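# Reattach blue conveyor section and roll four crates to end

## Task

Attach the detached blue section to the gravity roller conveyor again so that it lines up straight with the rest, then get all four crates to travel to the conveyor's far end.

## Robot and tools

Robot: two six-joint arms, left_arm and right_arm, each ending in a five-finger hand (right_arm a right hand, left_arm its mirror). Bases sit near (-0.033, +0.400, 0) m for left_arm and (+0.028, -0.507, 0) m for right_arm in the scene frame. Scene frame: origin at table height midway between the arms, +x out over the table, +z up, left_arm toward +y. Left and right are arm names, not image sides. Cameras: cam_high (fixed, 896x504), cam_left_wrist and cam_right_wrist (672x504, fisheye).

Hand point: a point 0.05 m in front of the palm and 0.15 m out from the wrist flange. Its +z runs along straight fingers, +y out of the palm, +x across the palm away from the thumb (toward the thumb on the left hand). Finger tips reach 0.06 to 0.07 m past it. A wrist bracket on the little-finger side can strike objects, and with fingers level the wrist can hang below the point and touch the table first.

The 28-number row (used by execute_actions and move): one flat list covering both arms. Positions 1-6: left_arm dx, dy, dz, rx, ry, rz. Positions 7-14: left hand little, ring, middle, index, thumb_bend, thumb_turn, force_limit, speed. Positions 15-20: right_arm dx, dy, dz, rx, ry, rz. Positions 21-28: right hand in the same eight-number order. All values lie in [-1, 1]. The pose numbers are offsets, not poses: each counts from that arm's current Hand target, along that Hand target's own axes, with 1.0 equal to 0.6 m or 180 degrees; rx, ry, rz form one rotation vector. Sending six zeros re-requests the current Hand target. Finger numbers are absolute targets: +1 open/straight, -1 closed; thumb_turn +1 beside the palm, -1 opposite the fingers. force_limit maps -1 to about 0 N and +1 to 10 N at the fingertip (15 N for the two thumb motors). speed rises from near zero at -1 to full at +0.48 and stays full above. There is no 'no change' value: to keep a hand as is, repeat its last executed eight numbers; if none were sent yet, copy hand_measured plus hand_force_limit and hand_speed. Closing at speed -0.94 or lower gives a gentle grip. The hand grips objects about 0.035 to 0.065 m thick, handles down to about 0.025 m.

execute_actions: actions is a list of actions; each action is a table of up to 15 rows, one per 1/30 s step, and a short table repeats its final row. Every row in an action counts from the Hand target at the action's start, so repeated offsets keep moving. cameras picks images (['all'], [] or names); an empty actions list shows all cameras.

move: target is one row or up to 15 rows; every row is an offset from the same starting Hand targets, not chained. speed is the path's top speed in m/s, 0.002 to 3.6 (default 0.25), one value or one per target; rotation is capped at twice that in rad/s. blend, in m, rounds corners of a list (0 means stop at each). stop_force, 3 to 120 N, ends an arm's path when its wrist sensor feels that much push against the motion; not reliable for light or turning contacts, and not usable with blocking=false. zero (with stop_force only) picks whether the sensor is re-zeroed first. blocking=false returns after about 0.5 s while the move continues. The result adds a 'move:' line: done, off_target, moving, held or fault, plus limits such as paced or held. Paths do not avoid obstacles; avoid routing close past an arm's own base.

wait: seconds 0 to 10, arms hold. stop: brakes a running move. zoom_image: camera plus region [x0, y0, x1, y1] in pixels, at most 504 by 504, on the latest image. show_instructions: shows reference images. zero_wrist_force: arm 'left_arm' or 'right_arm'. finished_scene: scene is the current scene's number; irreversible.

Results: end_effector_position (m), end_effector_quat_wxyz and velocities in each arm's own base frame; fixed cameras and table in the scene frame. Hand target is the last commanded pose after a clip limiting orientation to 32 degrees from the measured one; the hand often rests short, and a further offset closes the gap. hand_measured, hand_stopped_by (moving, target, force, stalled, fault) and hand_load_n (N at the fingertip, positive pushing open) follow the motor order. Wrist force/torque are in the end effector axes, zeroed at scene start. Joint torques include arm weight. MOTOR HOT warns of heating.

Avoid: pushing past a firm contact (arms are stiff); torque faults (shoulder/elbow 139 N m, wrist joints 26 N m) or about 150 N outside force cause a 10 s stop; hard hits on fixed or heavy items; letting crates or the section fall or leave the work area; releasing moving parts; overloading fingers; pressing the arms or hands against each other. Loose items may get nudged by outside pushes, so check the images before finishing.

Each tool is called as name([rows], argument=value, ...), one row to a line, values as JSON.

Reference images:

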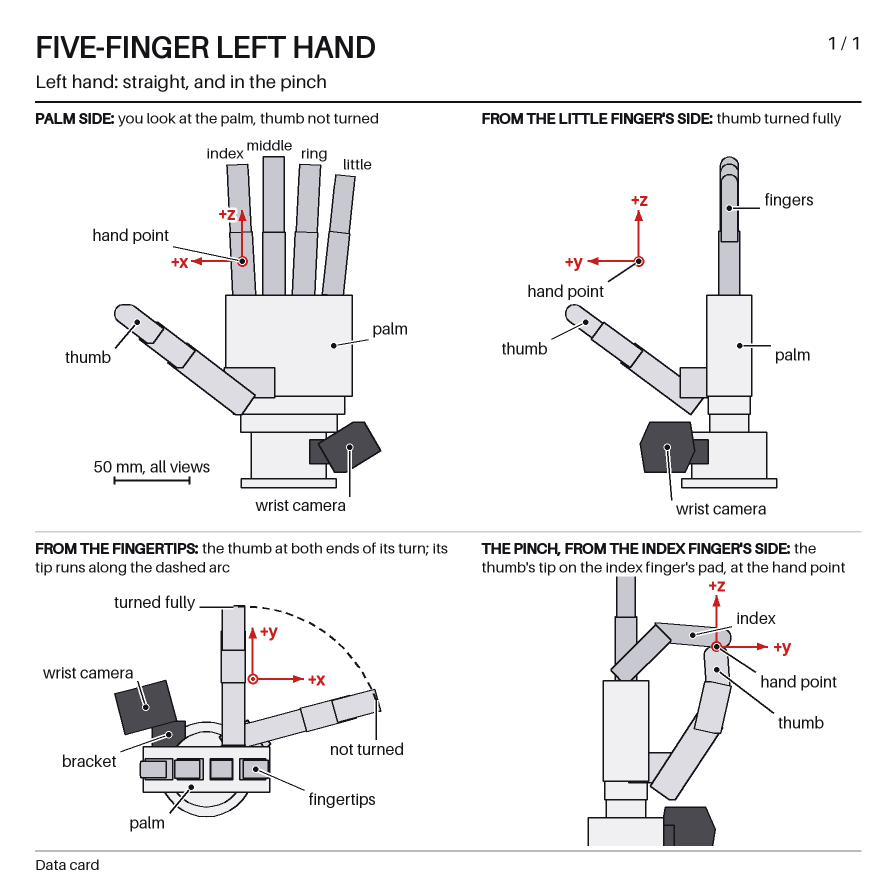

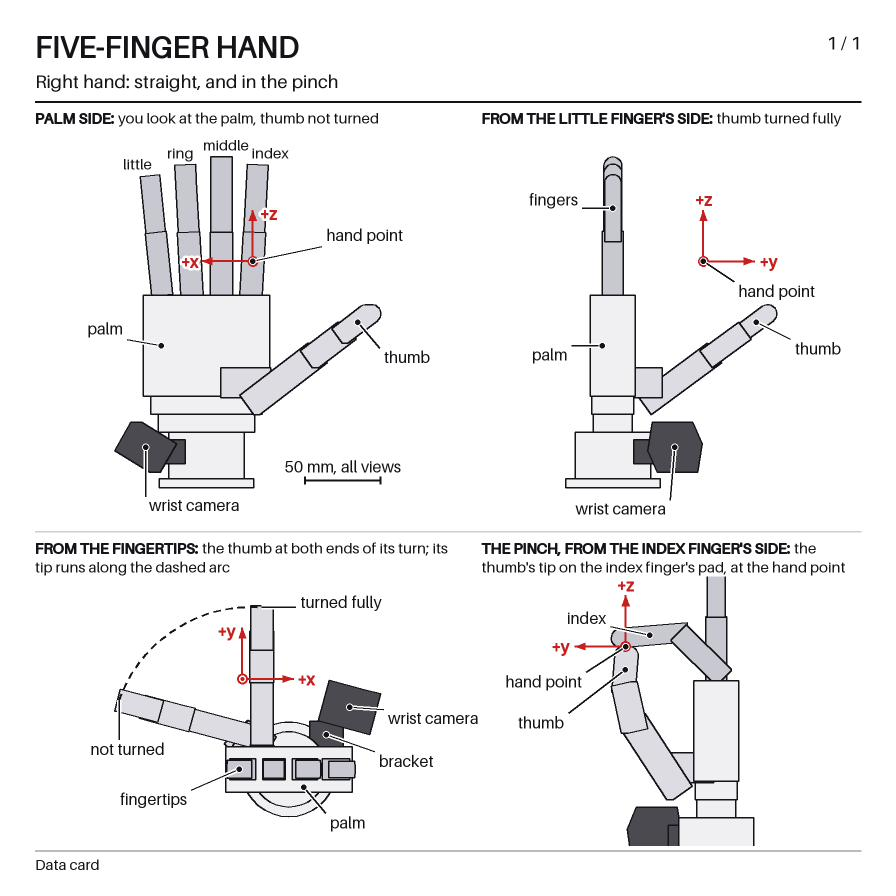

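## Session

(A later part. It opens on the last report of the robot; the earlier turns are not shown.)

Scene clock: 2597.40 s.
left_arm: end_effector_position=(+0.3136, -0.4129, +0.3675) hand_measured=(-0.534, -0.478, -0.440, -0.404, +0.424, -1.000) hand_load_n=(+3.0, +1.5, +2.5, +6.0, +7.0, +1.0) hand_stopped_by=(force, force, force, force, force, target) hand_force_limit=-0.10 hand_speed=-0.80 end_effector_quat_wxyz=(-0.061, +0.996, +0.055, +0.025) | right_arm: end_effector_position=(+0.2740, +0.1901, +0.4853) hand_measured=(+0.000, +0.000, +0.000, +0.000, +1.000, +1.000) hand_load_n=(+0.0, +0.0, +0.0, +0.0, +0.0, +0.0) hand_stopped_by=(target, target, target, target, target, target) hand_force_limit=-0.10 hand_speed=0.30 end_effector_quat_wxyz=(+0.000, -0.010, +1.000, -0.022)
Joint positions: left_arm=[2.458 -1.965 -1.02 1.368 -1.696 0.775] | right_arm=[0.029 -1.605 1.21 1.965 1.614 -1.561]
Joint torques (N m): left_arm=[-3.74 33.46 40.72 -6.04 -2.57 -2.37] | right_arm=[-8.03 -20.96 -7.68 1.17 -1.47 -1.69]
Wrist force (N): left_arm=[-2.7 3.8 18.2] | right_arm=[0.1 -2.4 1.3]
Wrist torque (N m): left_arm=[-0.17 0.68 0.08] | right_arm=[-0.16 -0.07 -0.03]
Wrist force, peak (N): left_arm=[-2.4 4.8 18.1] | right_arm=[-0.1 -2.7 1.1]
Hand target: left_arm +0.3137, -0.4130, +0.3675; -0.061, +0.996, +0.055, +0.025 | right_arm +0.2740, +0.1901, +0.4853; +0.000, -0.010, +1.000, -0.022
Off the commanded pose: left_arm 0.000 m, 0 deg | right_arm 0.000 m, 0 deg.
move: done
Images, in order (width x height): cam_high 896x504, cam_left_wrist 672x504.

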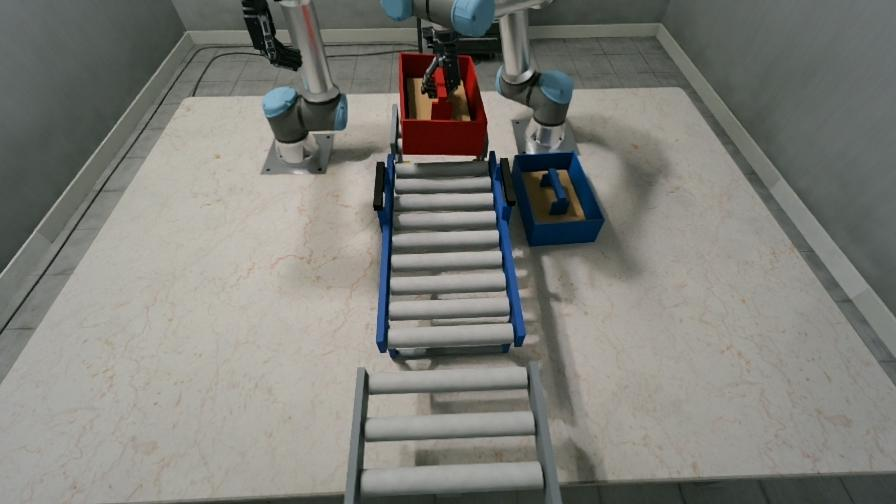

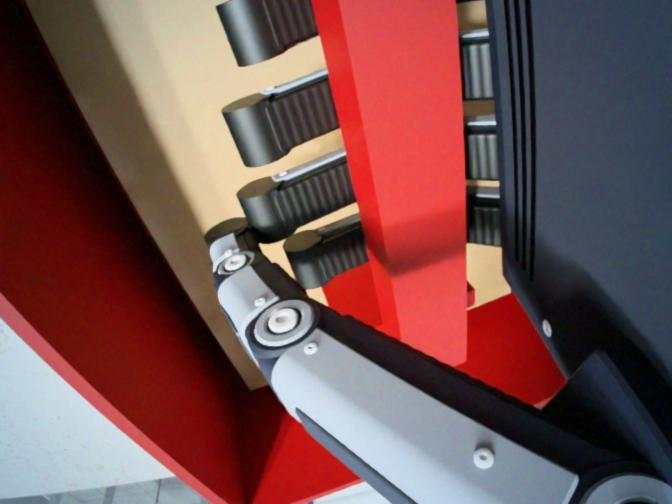

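move(target=[0.0165,0.0019,0.0007,0.0333,0.011,0.0183,-0.7,-0.7,-0.7,-0.7,-0.1,-1,-0.1,-0.8,0,0,0,0,0,0,0,0,0,0,1,1,-0.1,0.3], speed=0.1, cameras=["cam_high"])

zoom_image(camera="cam_high", region=[360, 40, 520, 200])

Scene clock: 2628.87 s.
left_arm: end_effector_position=(+0.3236, -0.4130, +0.3675) hand_measured=(-0.534, -0.478, -0.440, -0.404, +0.424, -1.000) hand_load_n=(+2.5, +1.5, +2.0, +5.5, +6.5, +1.0) hand_stopped_by=(force, force, force, force, force, target) hand_force_limit=-0.10 hand_speed=-0.80 end_effector_quat_wxyz=(-0.115, +0.992, +0.026, +0.038) | right_arm: end_effector_position=(+0.2740, +0.1901, +0.4853) hand_measured=(+0.000, +0.000, +0.000, +0.000, +1.000, +1.000) hand_load_n=(+0.0, +0.0, +0.0, +0.0, +0.0, +0.0) hand_stopped_by=(target, target, target, target, target, target) hand_force_limit=-0.10 hand_speed=0.30 end_effector_quat_wxyz=(+0.000, -0.010, +1.000, -0.022)
Joint positions: left_arm=[2.425 -2.033 -0.933 1.294 -1.791 0.79] | right_arm=[0.029 -1.605 1.21 1.965 1.614 -1.561]
Joint torques (N m): left_arm=[-2.85 36.06 39.63 -6.55 -3.07 2.11] | right_arm=[-8.12 -20.46 -7.65 1.09 -1.59 -1.54]
Wrist force (N): left_arm=[-2.8 5.8 17.5] | right_arm=[0.2 -2.3 1.0]
Wrist torque (N m): left_arm=[-0.17 0.74 -0.24] | right_arm=[-0.13 -0.07 -0.02]
Wrist force, peak (N): left_arm=[-2.2 3.3 18.5] | right_arm=[-0.1 -2.7 1.2]
Hand target: left_arm +0.3236, -0.4130, +0.3675; -0.115, +0.992, +0.026, +0.038 | right_arm +0.2740, +0.1901, +0.4853; +0.000, -0.010, +1.000, -0.022
Off the commanded pose: left_arm 0.000 m, 0 deg | right_arm 0.000 m, 0 deg.
move: done
Images, in order (width x height): cam_high 896x504.

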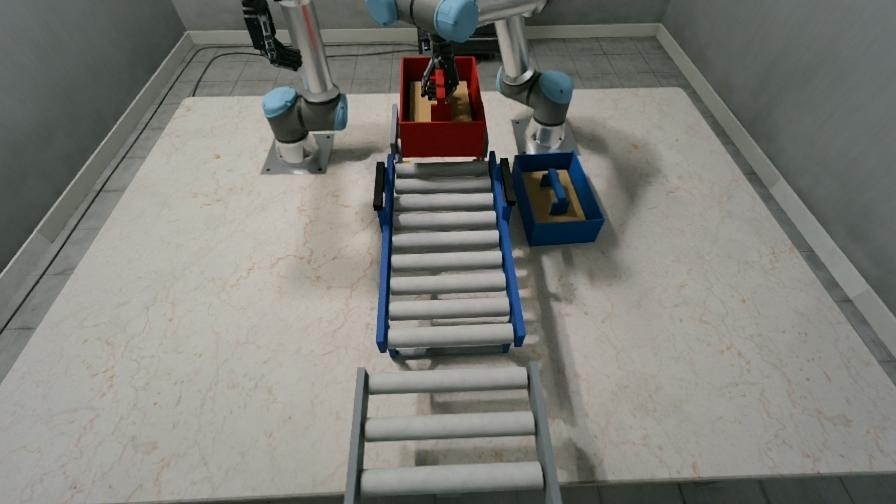

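Scaled by 3.150 from the camera's 896x504 image, which has a finer 1280x720 frame.

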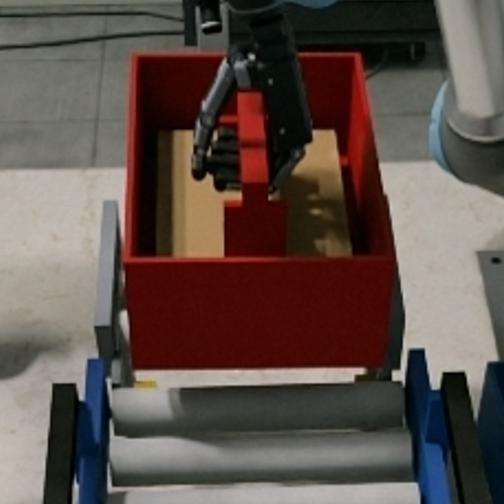

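move(target=[0.0138,0.0193,0.0652,0.0139,0,0,-0.7,-0.7,-0.7,-0.7,-0.1,-1,-0.1,-0.8,0,0,0,0,0,0,0,0,0,0,1,1,-0.1,0.3], speed=0.06)

move(target=[-0.0035,0.0095,0.038,0,0,0,-0.7,-0.7,-0.7,-0.7,-0.1,-1,-0.1,-0.8,0,0,0,0,0,0,0,0,0,0,1,1,-0.1,0.3], speed=0.025, stop_force=6, cameras=["cam_high"])

zoom_image(camera="cam_high", region=[360, 60, 520, 220])

Scene clock: 2660.77 s.
left_arm: end_effector_position=(+0.3352, -0.4149, +0.3279) hand_measured=(-0.534, -0.478, -0.440, -0.404, +0.424, -1.000) hand_load_n=(+3.0, +1.5, +2.5, +5.0, +7.0, +0.5) hand_stopped_by=(force, force, force, force, force, target) hand_force_limit=-0.10 hand_speed=-0.80 end_effector_quat_wxyz=(-0.136, +0.990, +0.027, +0.037) | right_arm: end_effector_position=(+0.2740, +0.1901, +0.4853) hand_measured=(+0.000, +0.000, +0.000, +0.000, +1.000, +1.000) hand_load_n=(+0.0, +0.0, +0.0, +0.0, +0.0, +0.0) hand_stopped_by=(target, target, target, target, target, target) hand_force_limit=-0.10 hand_speed=0.30 end_effector_quat_wxyz=(+0.000, -0.010, +1.000, -0.022)
Joint positions: left_arm=[2.421 -2.068 -0.991 1.354 -1.822 0.779] | right_arm=[0.029 -1.605 1.21 1.965 1.614 -1.561]
Joint torques (N m): left_arm=[-4.35 38.05 12.69 -2.58 -3.29 -2.34] | right_arm=[-8.34 -19.33 -7.13 1.1 -1.45 -1.63]
Wrist force (N): left_arm=[-2.5 7.1 17.2] | right_arm=[0.0 -1.9 1.3]
Wrist torque (N m): left_arm=[-0.09 0.72 -0.04] | right_arm=[-0.09 -0.06 -0.02]
Wrist force, peak (N): left_arm=[-2.5 7.5 18.4] | right_arm=[-0.1 -2.4 1.6]
Hand target: left_arm +0.3353, -0.4149, +0.3276; -0.137, +0.990, +0.027, +0.037 | right_arm +0.2740, +0.1901, +0.4853; +0.000, -0.010, +1.000, -0.022
Off the commanded pose: left_arm 0.000 m, 0 deg | right_arm 0.000 m, 0 deg.
move: done

Scene clock: 2662.43 s.
left_arm: end_effector_position=(+0.3352, -0.4146, +0.3159) hand_measured=(-0.534, -0.478, -0.440, -0.404, +0.424, -1.000) hand_load_n=(+0.0, +0.0, +1.5, +7.5, +6.5, +0.5) hand_stopped_by=(force, force, force, force, force, target) hand_force_limit=-0.10 hand_speed=-0.80 end_effector_quat_wxyz=(-0.137, +0.990, +0.027, +0.037) | right_arm: end_effector_position=(+0.2740, +0.1901, +0.4853) hand_measured=(+0.000, +0.000, +0.000, +0.000, +1.000, +1.000) hand_load_n=(+0.0, +0.0, +0.0, +0.0, +0.0, +0.0) hand_stopped_by=(target, target, target, target, target, target) hand_force_limit=-0.10 hand_speed=0.30 end_effector_quat_wxyz=(+0.000, -0.010, +1.000, -0.022)
Joint positions: left_arm=[2.422 -2.065 -1.026 1.386 -1.822 0.779] | right_arm=[0.029 -1.605 1.21 1.965 1.614 -1.561]
Joint torques (N m): left_arm=[-2.74 35.67 37.7 -5.88 -1.66 -2.57] | right_arm=[-7.81 -20.24 -6.85 0.91 -1.69 -1.45]
Wrist force (N): left_arm=[-2.3 5.6 10.6] | right_arm=[-0.1 -2.3 1.3]
Wrist torque (N m): left_arm=[0.04 0.22 0.06] | right_arm=[-0.15 -0.04 -0.04]
Wrist force, peak (N): left_arm=[-2.4 7.3 17.4] | right_arm=[0.1 -2.4 1.4]
Hand target: left_arm +0.3352, -0.4146, +0.3159; -0.137, +0.990, +0.027, +0.037 (not the last commanded pose) | right_arm +0.2740, +0.1901, +0.4853; +0.000, -0.010, +1.000, -0.022
Off the commanded pose: left_arm 0.012 m, 0 deg | right_arm 0.000 m, 0 deg.
move: contact (left_arm)
Images, in order (width x height): cam_high 896x504.

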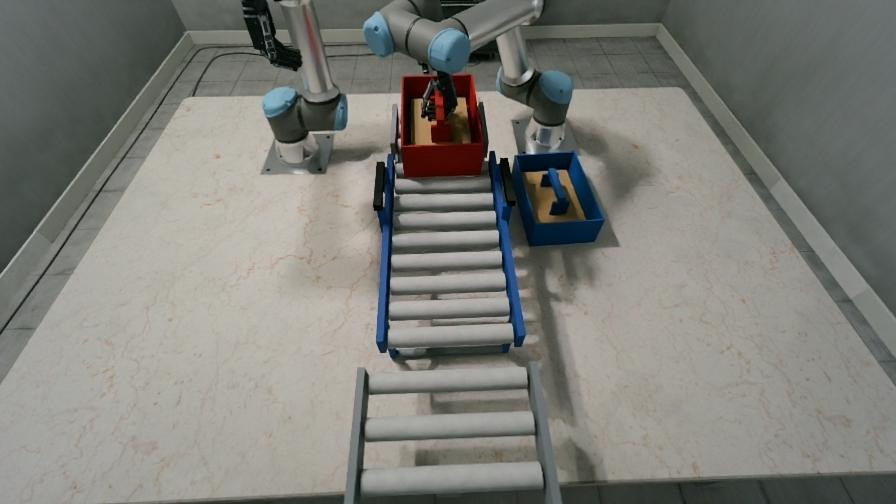

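Scaled by 3.150 from the camera's 896x504 image, which has a finer 1280x720 frame.

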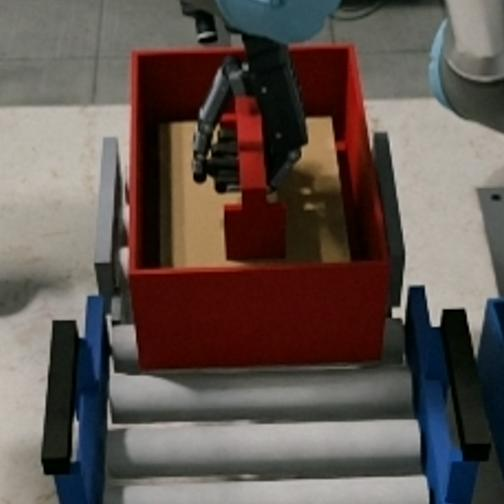

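move(target=[-0.0013,0.0035,0.014,0,0,0,-0.7,-0.7,-0.7,-0.7,-0.1,-1,-0.1,-0.8,0,0,0,0,0,0,0,0,0,0,1,1,-0.1,0.3], speed=0.02, stop_force=8, cameras=["cam_high","cam_left_wrist"])

zoom_image(camera="cam_high", region=[360, 60, 520, 220])

Scene clock: 2669.43 s.
left_arm: end_effector_position=(+0.3352, -0.4146, +0.3154) hand_measured=(-0.534, -0.478, -0.440, -0.404, +0.424, -1.000) hand_load_n=(+0.0, +0.0, +2.0, +4.0, +6.5, +1.0) hand_stopped_by=(force, force, force, force, force, target) hand_force_limit=-0.10 hand_speed=-0.80 end_effector_quat_wxyz=(-0.137, +0.990, +0.027, +0.037) | right_arm: end_effector_position=(+0.2740, +0.1901, +0.4853) hand_measured=(+0.000, +0.000, +0.000, +0.000, +1.000, +1.000) hand_load_n=(+0.0, +0.5, +0.0, +0.0, -0.5, +0.0) hand_stopped_by=(target, target, target, target, target, target) hand_force_limit=-0.10 hand_speed=0.30 end_effector_quat_wxyz=(+0.000, -0.010, +1.000, -0.022)
Joint positions: left_arm=[2.422 -2.065 -1.027 1.387 -1.822 0.779] | right_arm=[0.029 -1.605 1.21 1.965 1.614 -1.561]
Joint torques (N m): left_arm=[-1.84 32.94 35.54 -5.35 0.78 -2.04] | right_arm=[-8.67 -20.24 -7.05 1.06 -1.48 -1.32]
Wrist force (N): left_arm=[-1.4 3.0 4.7] | right_arm=[0.1 -2.1 1.2]
Wrist torque (N m): left_arm=[0.06 0.24 0.10] | right_arm=[-0.11 -0.07 -0.02]
Wrist force, peak (N): left_arm=[-2.4 6.1 10.9] | right_arm=[0.0 -2.5 1.3]
Hand target: left_arm +0.3352, -0.4146, +0.3154; -0.137, +0.990, +0.027, +0.037 (not the last commanded pose) | right_arm +0.2740, +0.1901, +0.4853; +0.000, -0.010, +1.000, -0.022
Off the commanded pose: left_arm 0.008 m, 0 deg | right_arm 0.000 m, 0 deg.
move: contact (left_arm)
Images, in order (width x height): cam_high 896x504, cam_left_wrist 672x504.

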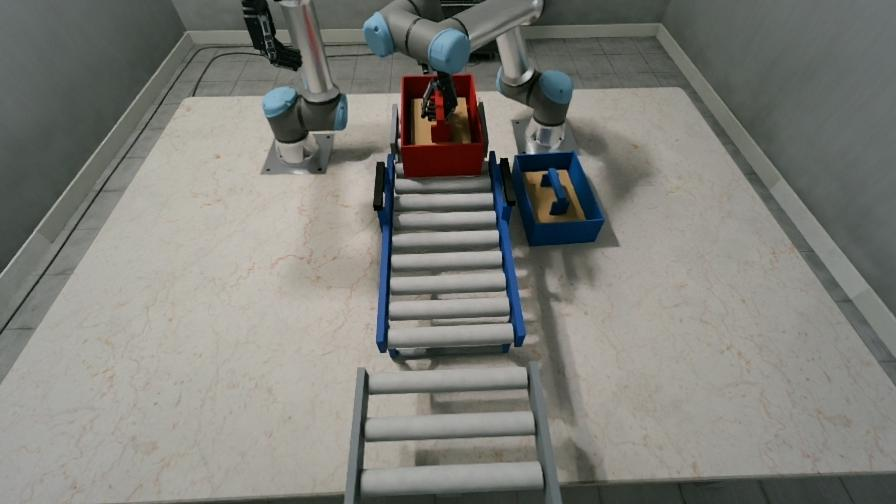

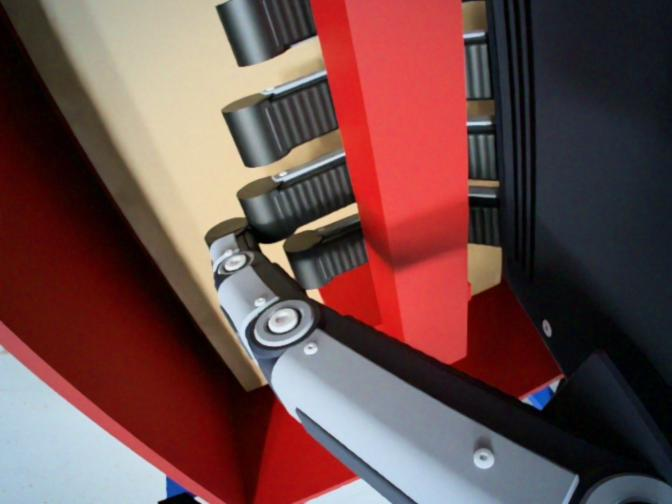

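Scaled by 3.150 from the camera's 896x504 image, which has a finer 1280x720 frame.

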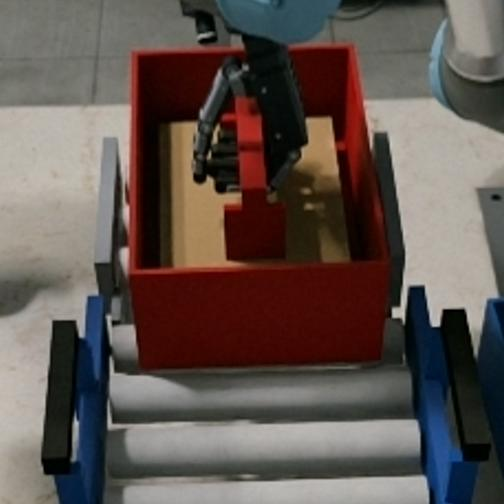

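move([
  [0,0,0,0,0,0,-0.7,-0.7,-0.7,-0.7,1,-1,-0.1,0.3,0,0,0,0,0,0,0,0,0,0,1,1,-0.1,0.3],
  [0,0,0,0,0,0,-0.7,-0.7,-0.7,-0.7,1,0.6,-0.1,0.3,0,0,0,0,0,0,0,0,0,0,1,1,-0.1,0.3],
], speed=0.1)

move([
  [0,0,0,0,0,0,0,0,0,0,1,1,-0.1,0.3,0,0,0,0,0,0,0,0,0,0,1,1,-0.1,0.3],
  [0,-0.095,0,0,0,0,0,0,0,0,1,1,-0.1,0.3,0,0,0,0,0,0,0,0,0,0,1,1,-0.1,0.3],
  [0,-0.095,-0.25,0,0,0,0,0,0,0,1,1,-0.1,0.3,0,0,0,0,0,0,0,0,0,0,1,1,-0.1,0.3],
], speed=[0.1,0.2,0.35], cameras=["cam_high","cam_left_wrist"])

Scene clock: 2688.97 s.
left_arm: end_effector_position=(+0.3352, -0.4146, +0.3154) hand_measured=(-0.534, -0.478, -0.442, -0.404, +1.000, +0.600) hand_load_n=(+0.0, +0.5, +0.0, +4.0, +0.0, +0.0) hand_stopped_by=(force, force, force, force, target, target) hand_force_limit=-0.10 hand_speed=0.30 end_effector_quat_wxyz=(-0.137, +0.990, +0.027, +0.037) | right_arm: end_effector_position=(+0.2740, +0.1901, +0.4853) hand_measured=(+0.000, +0.000, +0.000, +0.000, +1.000, +1.000) hand_load_n=(+0.0, +0.5, +0.0, +0.0, +0.0, +0.0) hand_stopped_by=(target, target, target, target, target, target) hand_force_limit=-0.10 hand_speed=0.30 end_effector_quat_wxyz=(+0.000, -0.010, +1.000, -0.022)
Joint positions: left_arm=[2.422 -2.065 -1.027 1.387 -1.822 0.779] | right_arm=[0.029 -1.605 1.21 1.965 1.614 -1.561]
Joint torques (N m): left_arm=[-1.96 32.71 33.8 -4.82 0.92 -2.05] | right_arm=[-9.12 -20.12 -7.62 1.08 -1.32 -1.57]
Wrist force (N): left_arm=[-1.2 3.4 4.7] | right_arm=[0.1 -2.2 1.4]
Wrist torque (N m): left_arm=[0.11 0.20 0.10] | right_arm=[-0.15 -0.07 -0.02]
Wrist force, peak (N): left_arm=[-1.6 3.4 4.9] | right_arm=[0.1 -2.8 1.2]
Hand target: left_arm +0.3352, -0.4146, +0.3154; -0.137, +0.990, +0.027, +0.037 | right_arm +0.2740, +0.1901, +0.4853; +0.000, -0.010, +1.000, -0.022
Off the commanded pose: left_arm 0.000 m, 0 deg | right_arm 0.000 m, 0 deg.
move: done

Scene clock: 2692.03 s.
left_arm: end_effector_position=(+0.3216, -0.4007, +0.4747) hand_measured=(+0.000, +0.000, +0.000, +0.000, +1.000, +1.000) hand_load_n=(+0.0, +0.0, +0.0, +0.0, -0.5, +0.0) hand_stopped_by=(target, target, target, target, target, target) hand_force_limit=-0.10 hand_speed=0.30 end_effector_quat_wxyz=(-0.137, +0.990, +0.027, +0.037) | right_arm: end_effector_position=(+0.2740, +0.1901, +0.4853) hand_measured=(+0.000, +0.000, +0.000, +0.000, +1.000, +1.000) hand_load_n=(+0.0, +0.5, +0.0, +0.0, +0.0, +0.0) hand_stopped_by=(target, target, target, target, target, target) hand_force_limit=-0.10 hand_speed=0.30 end_effector_quat_wxyz=(+0.000, -0.010, +1.000, -0.022)
Joint positions: left_arm=[2.425 -2.158 -0.451 0.905 -1.823 0.782] | right_arm=[0.029 -1.605 1.21 1.965 1.614 -1.561]
Joint torques (N m): left_arm=[-4.33 29.59 30.1 -4.57 -2.59 -2.37] | right_arm=[-8.31 -19.89 -7.35 1.14 -1.54 -1.35]
Wrist force (N): left_arm=[-0.9 -0.3 -1.6] | right_arm=[-0.1 -2.3 1.3]
Wrist torque (N m): left_arm=[-0.01 0.27 0.15] | right_arm=[-0.15 -0.05 -0.04]
Wrist force, peak (N): left_arm=[-1.2 3.1 4.8] | right_arm=[0.1 -2.5 1.4]
Hand target: left_arm +0.3216, -0.4007, +0.4747; -0.137, +0.990, +0.027, +0.037 | right_arm +0.2740, +0.1901, +0.4853; +0.000, -0.010, +1.000, -0.022
Off the commanded pose: left_arm 0.000 m, 0 deg | right_arm 0.000 m, 0 deg.
move: done
Images, in order (width x height): cam_high 896x504, cam_left_wrist 672x504.

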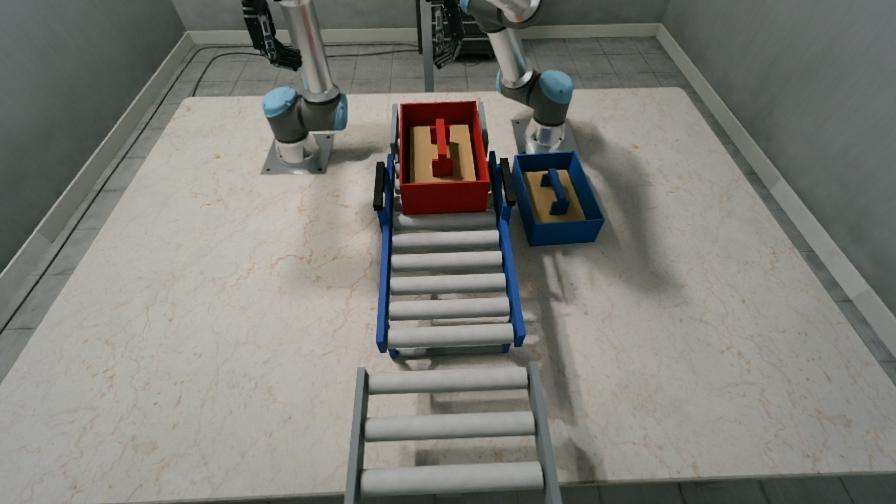

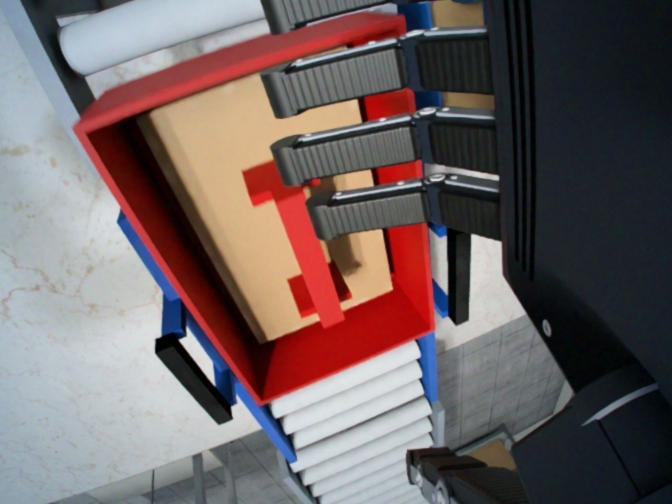

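zoom_image(camera="cam_high", region=[500, 130, 620, 260])

Scaled by 3.877 from the camera's 896x504 image, which has a finer 1280x720 frame.

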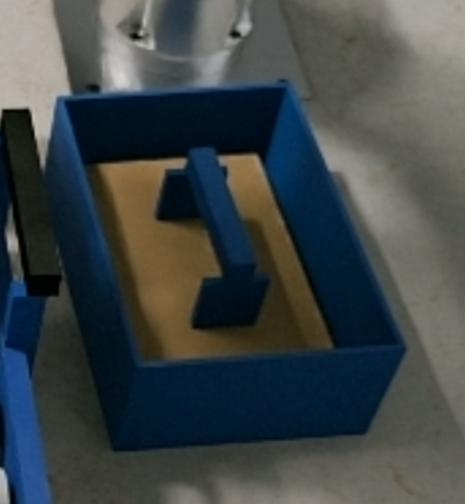

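move([
  [0.1018,-0.4205,0.3432,-0.0872,-0.0246,0.0103,0,0,0,0,1,1,-0.1,0.3,0,0,0,0,0,0,0,0,0,0,1,1,-0.1,0.3],
  [0.0997,-0.4712,0.6705,-0.0872,-0.0246,0.0103,0,0,0,0,1,1,-0.1,0.3,0,0,0,0,0,0,0,0,0,0,1,1,-0.1,0.3],
], blend=0.04, speed=0.25, cameras=["cam_high","cam_left_wrist"])

Scene clock: 2726.40 s.
left_arm: end_effector_position=(+0.3898, -0.0168, +0.1695) hand_measured=(+0.000, +0.000, +0.000, +0.000, +1.000, +1.000) hand_load_n=(+0.0, +0.0, -0.5, +0.0, +0.0, +0.0) hand_stopped_by=(target, target, target, target, target, target) hand_force_limit=-0.10 hand_speed=0.30 end_effector_quat_wxyz=(+0.000, +1.000, +0.011, +0.000) | right_arm: end_effector_position=(+0.2740, +0.1901, +0.4853) hand_measured=(+0.000, +0.000, +0.000, +0.000, +1.000, +1.000) hand_load_n=(+0.0, +0.0, +0.0, +0.0, +0.0, +0.0) hand_stopped_by=(target, target, target, target, target, target) hand_force_limit=-0.10 hand_speed=0.30 end_effector_quat_wxyz=(+0.000, -0.010, +1.000, -0.022)
Joint positions: left_arm=[3.64 -1.752 -1.813 1.994 -1.57 2.047] | right_arm=[0.029 -1.605 1.21 1.965 1.614 -1.561]
Joint torques (N m): left_arm=[8.06 15.22 4.79 -0.41 2.19 2.36] | right_arm=[-7.98 -18.84 -8.41 1.13 -1.39 -1.29]
Wrist force (N): left_arm=[-1.1 0.2 -1.8] | right_arm=[-0.1 -2.2 1.2]
Wrist torque (N m): left_arm=[0.02 0.28 -0.01] | right_arm=[-0.13 -0.04 -0.04]
Wrist force, peak (N): left_arm=[-1.5 -0.1 -2.6] | right_arm=[0.3 -2.5 1.5]
Hand target: left_arm +0.3898, -0.0168, +0.1693; +0.000, +1.000, +0.011, +0.000 | right_arm +0.2740, +0.1901, +0.4853; +0.000, -0.010, +1.000, -0.022
Off the commanded pose: left_arm 0.000 m, 0 deg | right_arm 0.000 m, 0 deg.
move: done
Images, in order (width x height): cam_high 896x504, cam_left_wrist 672x504.

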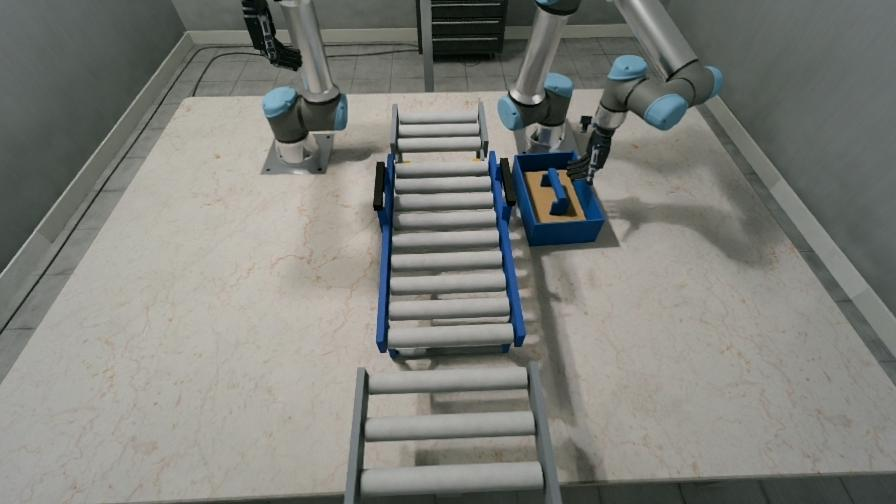

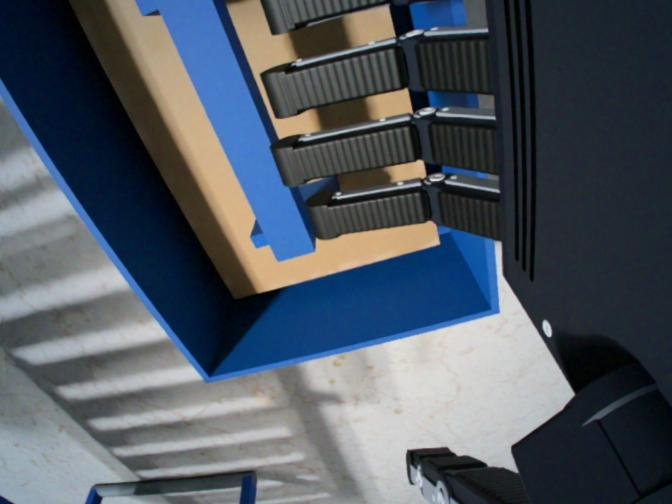

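move(target=[0,-0.0033,0.1362,0,0,-0.0078,0,0,0,0,1,1,-0.1,0.3,0,0,0,0,0,0,0,0,0,0,1,1,-0.1,0.3], speed=0.04, stop_force=7, cameras=["cam_left_wrist"])

Scene clock: 2743.47 s.
left_arm: end_effector_position=(+0.3898, -0.0149, +0.0887) hand_measured=(+0.000, +0.000, +0.000, +0.000, +1.000, +1.000) hand_load_n=(+0.0, +0.0, +0.0, +0.0, +0.0, +0.0) hand_stopped_by=(target, target, target, target, target, target) hand_force_limit=-0.10 hand_speed=0.30 end_effector_quat_wxyz=(+0.000, +1.000, +0.023, +0.000) | right_arm: end_effector_position=(+0.2740, +0.1901, +0.4853) hand_measured=(+0.000, +0.000, +0.000, +0.000, +1.000, +1.000) hand_load_n=(+0.5, +0.0, +0.0, +0.0, +0.0, +0.0) hand_stopped_by=(target, target, target, target, target, target) hand_force_limit=-0.10 hand_speed=0.30 end_effector_quat_wxyz=(+0.000, -0.010, +1.000, -0.022)
Joint positions: left_arm=[3.645 -1.849 -1.926 2.205 -1.57 2.028] | right_arm=[0.029 -1.605 1.21 1.965 1.614 -1.561]
Joint torques (N m): left_arm=[4.75 29.95 29.93 -4.2 -1.06 1.93] | right_arm=[-8.3 -19.45 -7.49 1 -1.58 -1.49]
Wrist force (N): left_arm=[-1.5 3.3 -2.6] | right_arm=[-0.2 -2.2 1.2]
Wrist torque (N m): left_arm=[0.18 0.27 0.01] | right_arm=[-0.13 -0.02 -0.04]
Wrist force, peak (N): left_arm=[-1.0 9.9 -9.8] | right_arm=[0.1 -2.7 1.3]
Hand target: left_arm +0.3897, -0.0149, +0.0887; +0.000, +1.000, +0.023, +0.000 (not the last commanded pose) | right_arm +0.2740, +0.1901, +0.4853; +0.000, -0.010, +1.000, -0.022
Off the commanded pose: left_arm 0.001 m, 0 deg | right_arm 0.000 m, 0 deg.
move: contact (left_arm)
Images, in order (width x height): cam_left_wrist 672x504.

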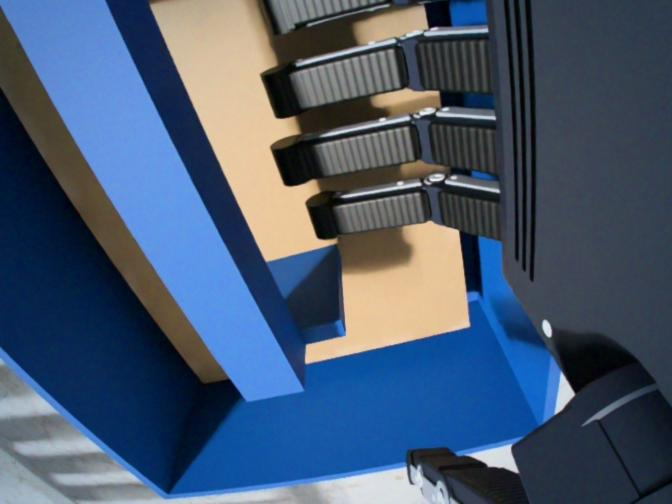

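move([
  [0,0.02,0.0018,0,0,0,0,0,0,0,1,1,-0.1,0.3,0,0,0,0,0,0,0,0,0,0,1,1,-0.1,0.3],
  [0,0.0983,0.0018,0,0,0,0,0,0,0,1,1,-0.1,0.3,0,0,0,0,0,0,0,0,0,0,1,1,-0.1,0.3],
], speed=0.04, stop_force=8, cameras=["cam_left_wrist"])

move(target=[0,0,0,0,0,0,0,0,0,0,1,-1,-0.1,-0.4,0,0,0,0,0,0,0,0,0,0,1,1,-0.1,0.3])

Scene clock: 2766.73 s.
left_arm: end_effector_position=(+0.3925, -0.0738, +0.0877) hand_measured=(+0.000, +0.000, +0.000, +0.000, +1.000, +1.000) hand_load_n=(+0.0, +0.5, +0.0, +0.0, -0.5, +0.0) hand_stopped_by=(target, target, target, target, target, target) hand_force_limit=-0.10 hand_speed=0.30 end_effector_quat_wxyz=(+0.000, +1.000, +0.023, +0.000) | right_arm: end_effector_position=(+0.2740, +0.1901, +0.4853) hand_measured=(+0.000, +0.000, +0.000, +0.000, +1.000, +1.000) hand_load_n=(+0.0, +0.0, +0.0, +0.0, +0.0, +0.0) hand_stopped_by=(target, target, target, target, target, target) hand_force_limit=-0.10 hand_speed=0.30 end_effector_quat_wxyz=(+0.000, -0.010, +1.000, -0.022)
Joint positions: left_arm=[3.48 -1.851 -1.926 2.207 -1.57 1.863] | right_arm=[0.029 -1.605 1.21 1.965 1.614 -1.561]
Joint torques (N m): left_arm=[-4.74 17.47 29.44 -4.65 -2.23 -2.37] | right_arm=[-8.66 -19.03 -7.68 1.14 -1.45 -1.35]
Wrist force (N): left_arm=[-1.1 -0.2 -1.8] | right_arm=[-0.1 -2.1 1.1]
Wrist torque (N m): left_arm=[-0.02 0.28 0.24] | right_arm=[-0.10 -0.03 -0.04]
Wrist force, peak (N): left_arm=[-1.8 3.6 -2.8] | right_arm=[-0.1 -2.5 1.7]
Hand target: left_arm +0.3925, -0.0738, +0.0877; +0.000, +1.000, +0.023, +0.000 | right_arm +0.2740, +0.1901, +0.4853; +0.000, -0.010, +1.000, -0.022
Off the commanded pose: left_arm 0.000 m, 0 deg | right_arm 0.000 m, 0 deg.
move: done
Images, in order (width x height): cam_left_wrist 672x504.

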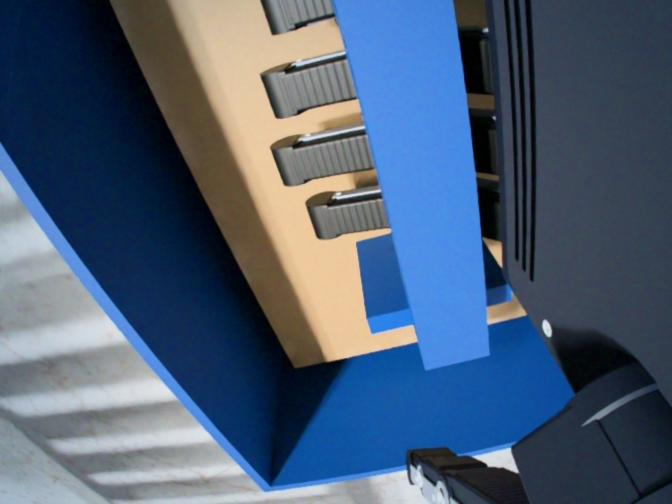

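Scene clock: 2768.73 s.
left_arm: end_effector_position=(+0.3925, -0.0738, +0.0877) hand_measured=(+0.000, +0.000, +0.000, +0.000, +1.000, -1.000) hand_load_n=(+0.0, +0.0, +0.0, +0.0, +0.0, +0.0) hand_stopped_by=(target, target, target, target, target, target) hand_force_limit=-0.10 hand_speed=-0.40 end_effector_quat_wxyz=(+0.000, +1.000, +0.023, +0.000) | right_arm: end_effector_position=(+0.2740, +0.1901, +0.4853) hand_measured=(+0.000, +0.000, +0.000, +0.000, +1.000, +1.000) hand_load_n=(+0.0, +0.0, +0.0, +0.0, +0.0, +0.0) hand_stopped_by=(target, target, target, target, target, target) hand_force_limit=-0.10 hand_speed=0.30 end_effector_quat_wxyz=(+0.000, -0.010, +1.000, -0.022)
Joint positions: left_arm=[3.48 -1.851 -1.926 2.207 -1.57 1.863] | right_arm=[0.029 -1.605 1.21 1.965 1.614 -1.561]
Joint torques (N m): left_arm=[-4.43 18.11 27.77 -3.68 -1.25 -1.91] | right_arm=[-8.02 -19.23 -7.3 1.14 -1.59 -1.26]
Wrist force (N): left_arm=[-1.2 -0.1 -1.8] | right_arm=[0.1 -2.4 1.3]
Wrist torque (N m): left_arm=[0.01 0.31 0.22] | right_arm=[-0.16 -0.07 -0.03]
Wrist force, peak (N): left_arm=[-1.4 -0.3 -2.0] | right_arm=[0.0 -2.6 1.3]
Hand target: left_arm +0.3925, -0.0738, +0.0877; +0.000, +1.000, +0.023, +0.000 | right_arm +0.2740, +0.1901, +0.4853; +0.000, -0.010, +1.000, -0.022
Off the commanded pose: left_arm 0.000 m, 0 deg | right_arm 0.000 m, 0 deg.
move: done

move([
  [0,0,0,0,0,0,-0.7,-0.7,-0.7,-0.7,-0.1,-1,-0.1,-0.8,0,0,0,0,0,0,0,0,0,0,1,1,-0.1,0.3],
  [0,0,-0.03,0,0,0,-0.7,-0.7,-0.7,-0.7,-0.1,-1,-0.1,-0.8,0,0,0,0,0,0,0,0,0,0,1,1,-0.1,0.3],
  [0,0,-0.1333,0,0,0,-0.7,-0.7,-0.7,-0.7,-0.1,-1,-0.1,-0.8,0,0,0,0,0,0,0,0,0,0,1,1,-0.1,0.3],
], speed=0.05, cameras=["cam_left_wrist"])

wait(seconds=0.2, cameras=["cam_high"])

Scene clock: 2792.37 s.
left_arm: end_effector_position=(+0.3924, -0.0738, +0.1675) hand_measured=(-0.460, -0.442, -0.478, -0.478, +0.426, -1.000) hand_load_n=(+4.0, +0.0, +5.5, +3.0, +8.0, +1.0) hand_stopped_by=(force, force, force, force, force, target) hand_force_limit=-0.10 hand_speed=-0.80 end_effector_quat_wxyz=(+0.000, +1.000, +0.023, +0.000) | right_arm: end_effector_position=(+0.2740, +0.1901, +0.4853) hand_measured=(+0.000, +0.000, +0.000, +0.000, +1.000, +1.000) hand_load_n=(+0.0, +0.0, +0.0, +0.0, +0.0, +0.0) hand_stopped_by=(target, target, target, target, target, target) hand_force_limit=-0.10 hand_speed=0.30 end_effector_quat_wxyz=(+0.000, -0.010, +1.000, -0.022)
Joint positions: left_arm=[3.48 -1.751 -1.819 1.999 -1.57 1.863] | right_arm=[0.029 -1.605 1.21 1.965 1.614 -1.561]
Joint torques (N m): left_arm=[7.46 35.05 36.23 -6.87 0.33 2.15] | right_arm=[-8.52 -19.22 -7.72 1.21 -1.61 -1.13]
Wrist force (N): left_arm=[-0.9 -0.6 17.9] | right_arm=[0.0 -2.1 1.5]
Wrist torque (N m): left_arm=[-0.42 0.83 0.23] | right_arm=[-0.14 -0.05 -0.03]
Wrist force, peak (N): left_arm=[-1.1 -0.2 19.0] | right_arm=[0.1 -2.5 1.4]
Hand target: left_arm +0.3924, -0.0737, +0.1677; +0.000, +1.000, +0.023, +0.000 | right_arm +0.2740, +0.1901, +0.4853; +0.000, -0.010, +1.000, -0.022
Off the commanded pose: left_arm 0.000 m, 0 deg | right_arm 0.000 m, 0 deg.
move: done
Images, in order (width x height): cam_left_wrist 672x504.

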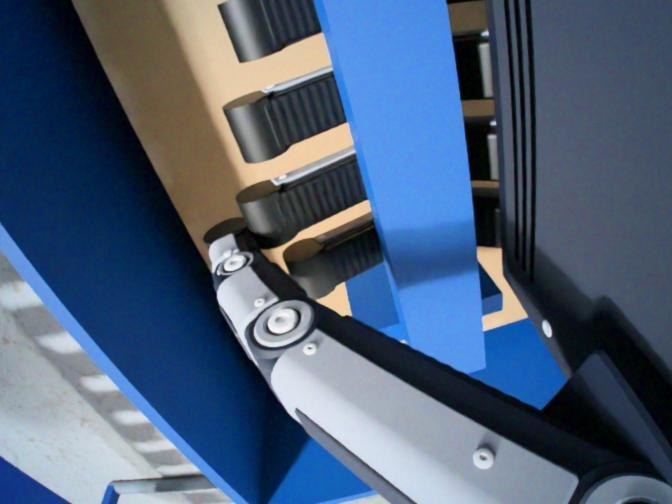

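Scene clock: 2792.57 s.
left_arm: end_effector_position=(+0.3924, -0.0738, +0.1677) hand_measured=(-0.460, -0.442, -0.478, -0.478, +0.426, -1.000) hand_load_n=(+4.0, +0.0, +5.5, +3.0, +8.0, +1.0) hand_stopped_by=(force, force, force, force, force, target) hand_force_limit=-0.10 hand_speed=-0.80 end_effector_quat_wxyz=(+0.000, +1.000, +0.023, +0.000) | right_arm: end_effector_position=(+0.2740, +0.1901, +0.4853) hand_measured=(+0.000, +0.000, +0.000, +0.000, +1.000, +1.000) hand_load_n=(+0.0, +0.0, +0.0, +0.0, +0.0, +0.0) hand_stopped_by=(target, target, target, target, target, target) hand_force_limit=-0.10 hand_speed=0.30 end_effector_quat_wxyz=(+0.000, -0.010, +1.000, -0.022)
Joint positions: left_arm=[3.48 -1.751 -1.818 1.999 -1.57 1.863] | right_arm=[0.029 -1.605 1.21 1.965 1.614 -1.561]
Joint torques (N m): left_arm=[7.58 34.71 37.33 -6.85 -0.86 2.1] | right_arm=[-8.47 -19.2 -8.21 1.2 -1.36 -1.15]
Wrist force (N): left_arm=[-1.0 0.6 18.0] | right_arm=[0.0 -2.1 1.3]
Wrist torque (N m): left_arm=[-0.40 0.83 0.17] | right_arm=[-0.12 -0.06 -0.03]
Wrist force, peak (N): left_arm=[-1.0 0.0 18.1] | right_arm=[0.1 -2.5 1.1]
Hand target: left_arm +0.3924, -0.0737, +0.1677; +0.000, +1.000, +0.023, +0.000 | right_arm +0.2740, +0.1901, +0.4853; +0.000, -0.010, +1.000, -0.022
Off the commanded pose: left_arm 0.000 m, 0 deg | right_arm 0.000 m, 0 deg.
wait: 0.20 s; at rest by 0.17 s
Images, in order (width x height): cam_high 896x504.

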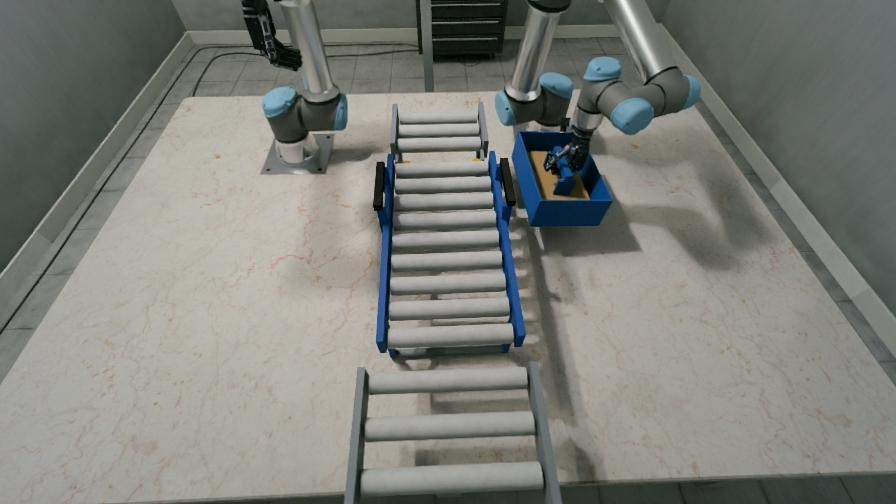

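move([
  [-0.1083,-0.005,-0.332,0,0,0.012,-0.7,-0.7,-0.7,-0.7,-0.1,-1,-0.1,-0.8,0,0,0,0,0,0,0,0,0,0,1,1,-0.1,0.3],
  [-0.1343,0.5628,-0.332,0.0444,0.011,0.012,-0.7,-0.7,-0.7,-0.7,-0.1,-1,-0.1,-0.8,0,0,0,0,0,0,0,0,0,0,1,1,-0.1,0.3],
], speed=0.13, blend=0.03, cameras=["cam_high"])

zoom_image(camera="cam_high", region=[360, 40, 520, 200])

Scene clock: 2806.20 s.
left_arm: end_effector_position=(+0.3275, -0.4146, +0.3670) hand_measured=(-0.460, -0.442, -0.478, -0.478, +0.426, -1.000) hand_load_n=(+4.0, +0.0, +5.0, +3.5, +8.5, +1.0) hand_stopped_by=(force, force, force, force, force, target) hand_force_limit=-0.10 hand_speed=-0.80 end_effector_quat_wxyz=(-0.070, +0.997, +0.004, +0.016) | right_arm: end_effector_position=(+0.2740, +0.1901, +0.4853) hand_measured=(+0.000, +0.000, +0.000, +0.000, +1.000, +1.000) hand_load_n=(+0.0, +0.0, +0.0, +0.0, -0.5, +0.0) hand_stopped_by=(target, target, target, target, target, target) hand_force_limit=-0.10 hand_speed=0.30 end_effector_quat_wxyz=(+0.000, -0.010, +1.000, -0.022)
Joint positions: left_arm=[2.486 -2.007 -0.959 1.335 -1.701 0.902] | right_arm=[0.029 -1.605 1.21 1.965 1.614 -1.561]
Joint torques (N m): left_arm=[-4.98 36.22 40.14 -6.6 -2.4 -2.13] | right_arm=[-7.77 -19.19 -8.11 1.46 -1.36 -1.14]
Wrist force (N): left_arm=[-1.5 2.9 18.2] | right_arm=[0.1 -2.1 1.2]
Wrist torque (N m): left_arm=[-0.35 0.84 0.05] | right_arm=[-0.12 -0.06 -0.03]
Wrist force, peak (N): left_arm=[-0.3 0.5 19.9] | right_arm=[-0.2 -2.6 1.3]
Hand target: left_arm +0.3275, -0.4147, +0.3670; -0.070, +0.997, +0.004, +0.016 | right_arm +0.2740, +0.1901, +0.4853; +0.000, -0.010, +1.000, -0.022
Off the commanded pose: left_arm 0.000 m, 0 deg | right_arm 0.000 m, 0 deg.
move: done
Images, in order (width x height): cam_high 896x504.

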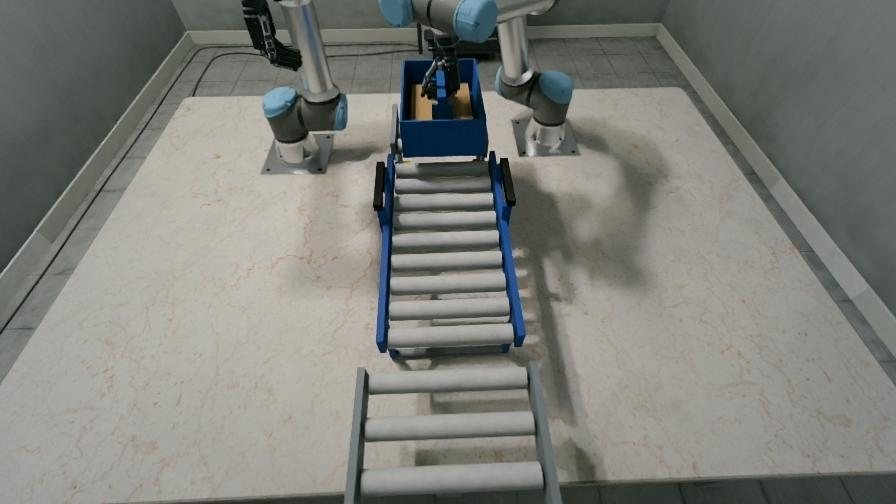

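Scaled by 3.150 from the camera's 896x504 image, which has a finer 1280x720 frame.

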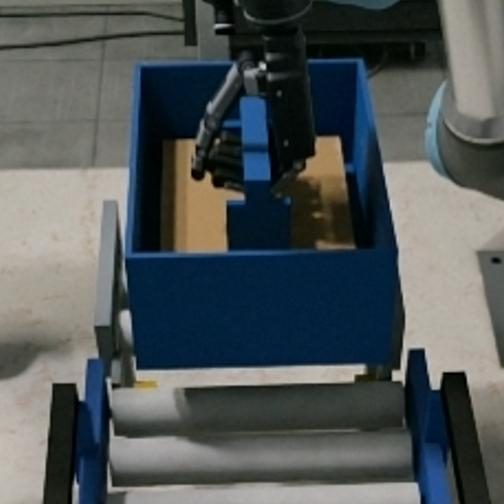

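move(target=[0.0178,0.0193,0.0652,0.0128,-0.012,0,-0.7,-0.7,-0.7,-0.7,-0.1,-1,-0.1,-0.8,0,0,0,0,0,0,0,0,0,0,1,1,-0.1,0.3], speed=0.06)

move(target=[0,0.0072,0.0393,0,0,0,-0.7,-0.7,-0.7,-0.7,-0.1,-1,-0.1,-0.8,0,0,0,0,0,0,0,0,0,0,1,1,-0.1,0.3], speed=0.025, stop_force=6, cameras=["cam_high"])

zoom_image(camera="cam_high", region=[360, 60, 520, 220])

Scene clock: 2829.07 s.
left_arm: end_effector_position=(+0.3394, -0.4206, +0.3273) hand_measured=(-0.460, -0.442, -0.478, -0.478, +0.426, -1.000) hand_load_n=(+3.5, +0.0, +5.0, +2.5, +8.0, +1.0) hand_stopped_by=(force, force, force, force, force, target) hand_force_limit=-0.10 hand_speed=-0.80 end_effector_quat_wxyz=(-0.090, +0.996, +0.006, -0.003) | right_arm: end_effector_position=(+0.2740, +0.1901, +0.4853) hand_measured=(+0.000, +0.000, +0.000, +0.000, +1.000, +1.000) hand_load_n=(+0.0, +0.0, +0.0, +0.0, +0.0, +0.0) hand_stopped_by=(target, target, target, target, target, target) hand_force_limit=-0.10 hand_speed=0.30 end_effector_quat_wxyz=(+0.000, -0.010, +1.000, -0.022)
Joint positions: left_arm=[2.486 -2.065 -0.983 1.363 -1.709 0.895] | right_arm=[0.029 -1.605 1.21 1.965 1.614 -1.561]
Joint torques (N m): left_arm=[7.56 38.43 12.79 -2.54 -2.5 -2.4] | right_arm=[-7.24 -19.35 -8.65 1.21 -1.45 -1.09]
Wrist force (N): left_arm=[-1.1 4.7 17.8] | right_arm=[0.1 -2.5 1.1]
Wrist torque (N m): left_arm=[-0.32 0.85 -0.01] | right_arm=[-0.16 -0.06 -0.03]
Wrist force, peak (N): left_arm=[-0.7 5.1 18.7] | right_arm=[-0.1 -2.6 1.3]
Hand target: left_arm +0.3395, -0.4206, +0.3270; -0.090, +0.996, +0.006, -0.003 | right_arm +0.2740, +0.1901, +0.4853; +0.000, -0.010, +1.000, -0.022
Off the commanded pose: left_arm 0.000 m, 0 deg | right_arm 0.000 m, 0 deg.
move: done

Scene clock: 2830.77 s.
left_arm: end_effector_position=(+0.3395, -0.4206, +0.3145) hand_measured=(-0.460, -0.442, -0.478, -0.478, +0.426, -1.000) hand_load_n=(+0.0, +0.0, +4.0, +6.5, +8.0, +1.0) hand_stopped_by=(force, force, force, force, force, target) hand_force_limit=-0.10 hand_speed=-0.80 end_effector_quat_wxyz=(-0.090, +0.996, +0.006, -0.003) | right_arm: end_effector_position=(+0.2740, +0.1901, +0.4853) hand_measured=(+0.000, +0.000, +0.000, +0.000, +1.000, +1.000) hand_load_n=(+0.0, +0.0, +0.0, +0.0, +0.0, +0.0) hand_stopped_by=(target, target, target, target, target, target) hand_force_limit=-0.10 hand_speed=0.30 end_effector_quat_wxyz=(+0.000, -0.010, +1.000, -0.022)
Joint positions: left_arm=[2.486 -2.063 -1.019 1.396 -1.709 0.895] | right_arm=[0.029 -1.605 1.21 1.965 1.614 -1.561]
Joint torques (N m): left_arm=[3.21 36.78 38.42 -5.95 -0.84 -0.73] | right_arm=[-9.07 -18.66 -8.28 1.17 -1.29 -1.11]
Wrist force (N): left_arm=[-1.1 3.1 13.7] | right_arm=[0.3 -2.3 0.9]
Wrist torque (N m): left_arm=[-0.22 0.30 0.10] | right_arm=[-0.11 -0.08 -0.02]
Wrist force, peak (N): left_arm=[-0.8 4.8 18.0] | right_arm=[-0.1 -2.5 1.4]
Hand target: left_arm +0.3395, -0.4206, +0.3145; -0.090, +0.996, +0.006, -0.003 (not the last commanded pose) | right_arm +0.2740, +0.1901, +0.4853; +0.000, -0.010, +1.000, -0.022
Off the commanded pose: left_arm 0.011 m, 0 deg | right_arm 0.000 m, 0 deg.
move: contact (left_arm)
Images, in order (width x height): cam_high 896x504.

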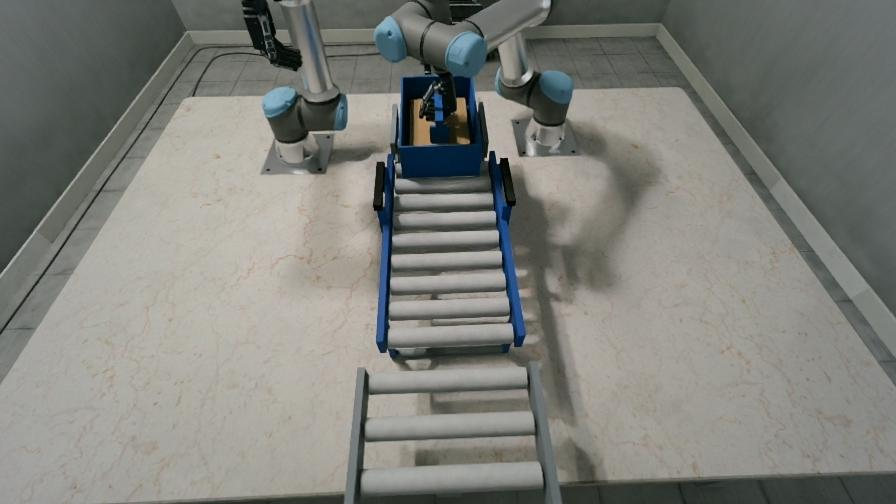

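Scaled by 3.150 from the camera's 896x504 image, which has a finer 1280x720 frame.

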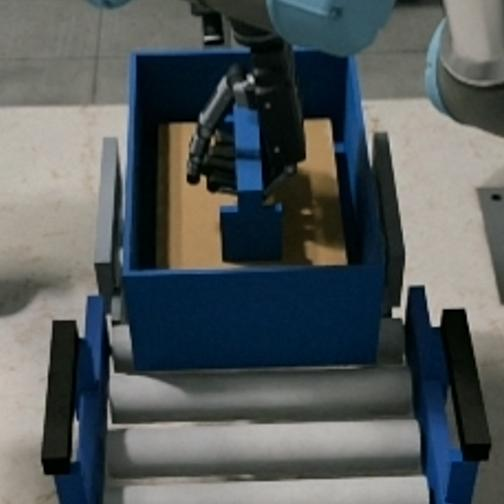

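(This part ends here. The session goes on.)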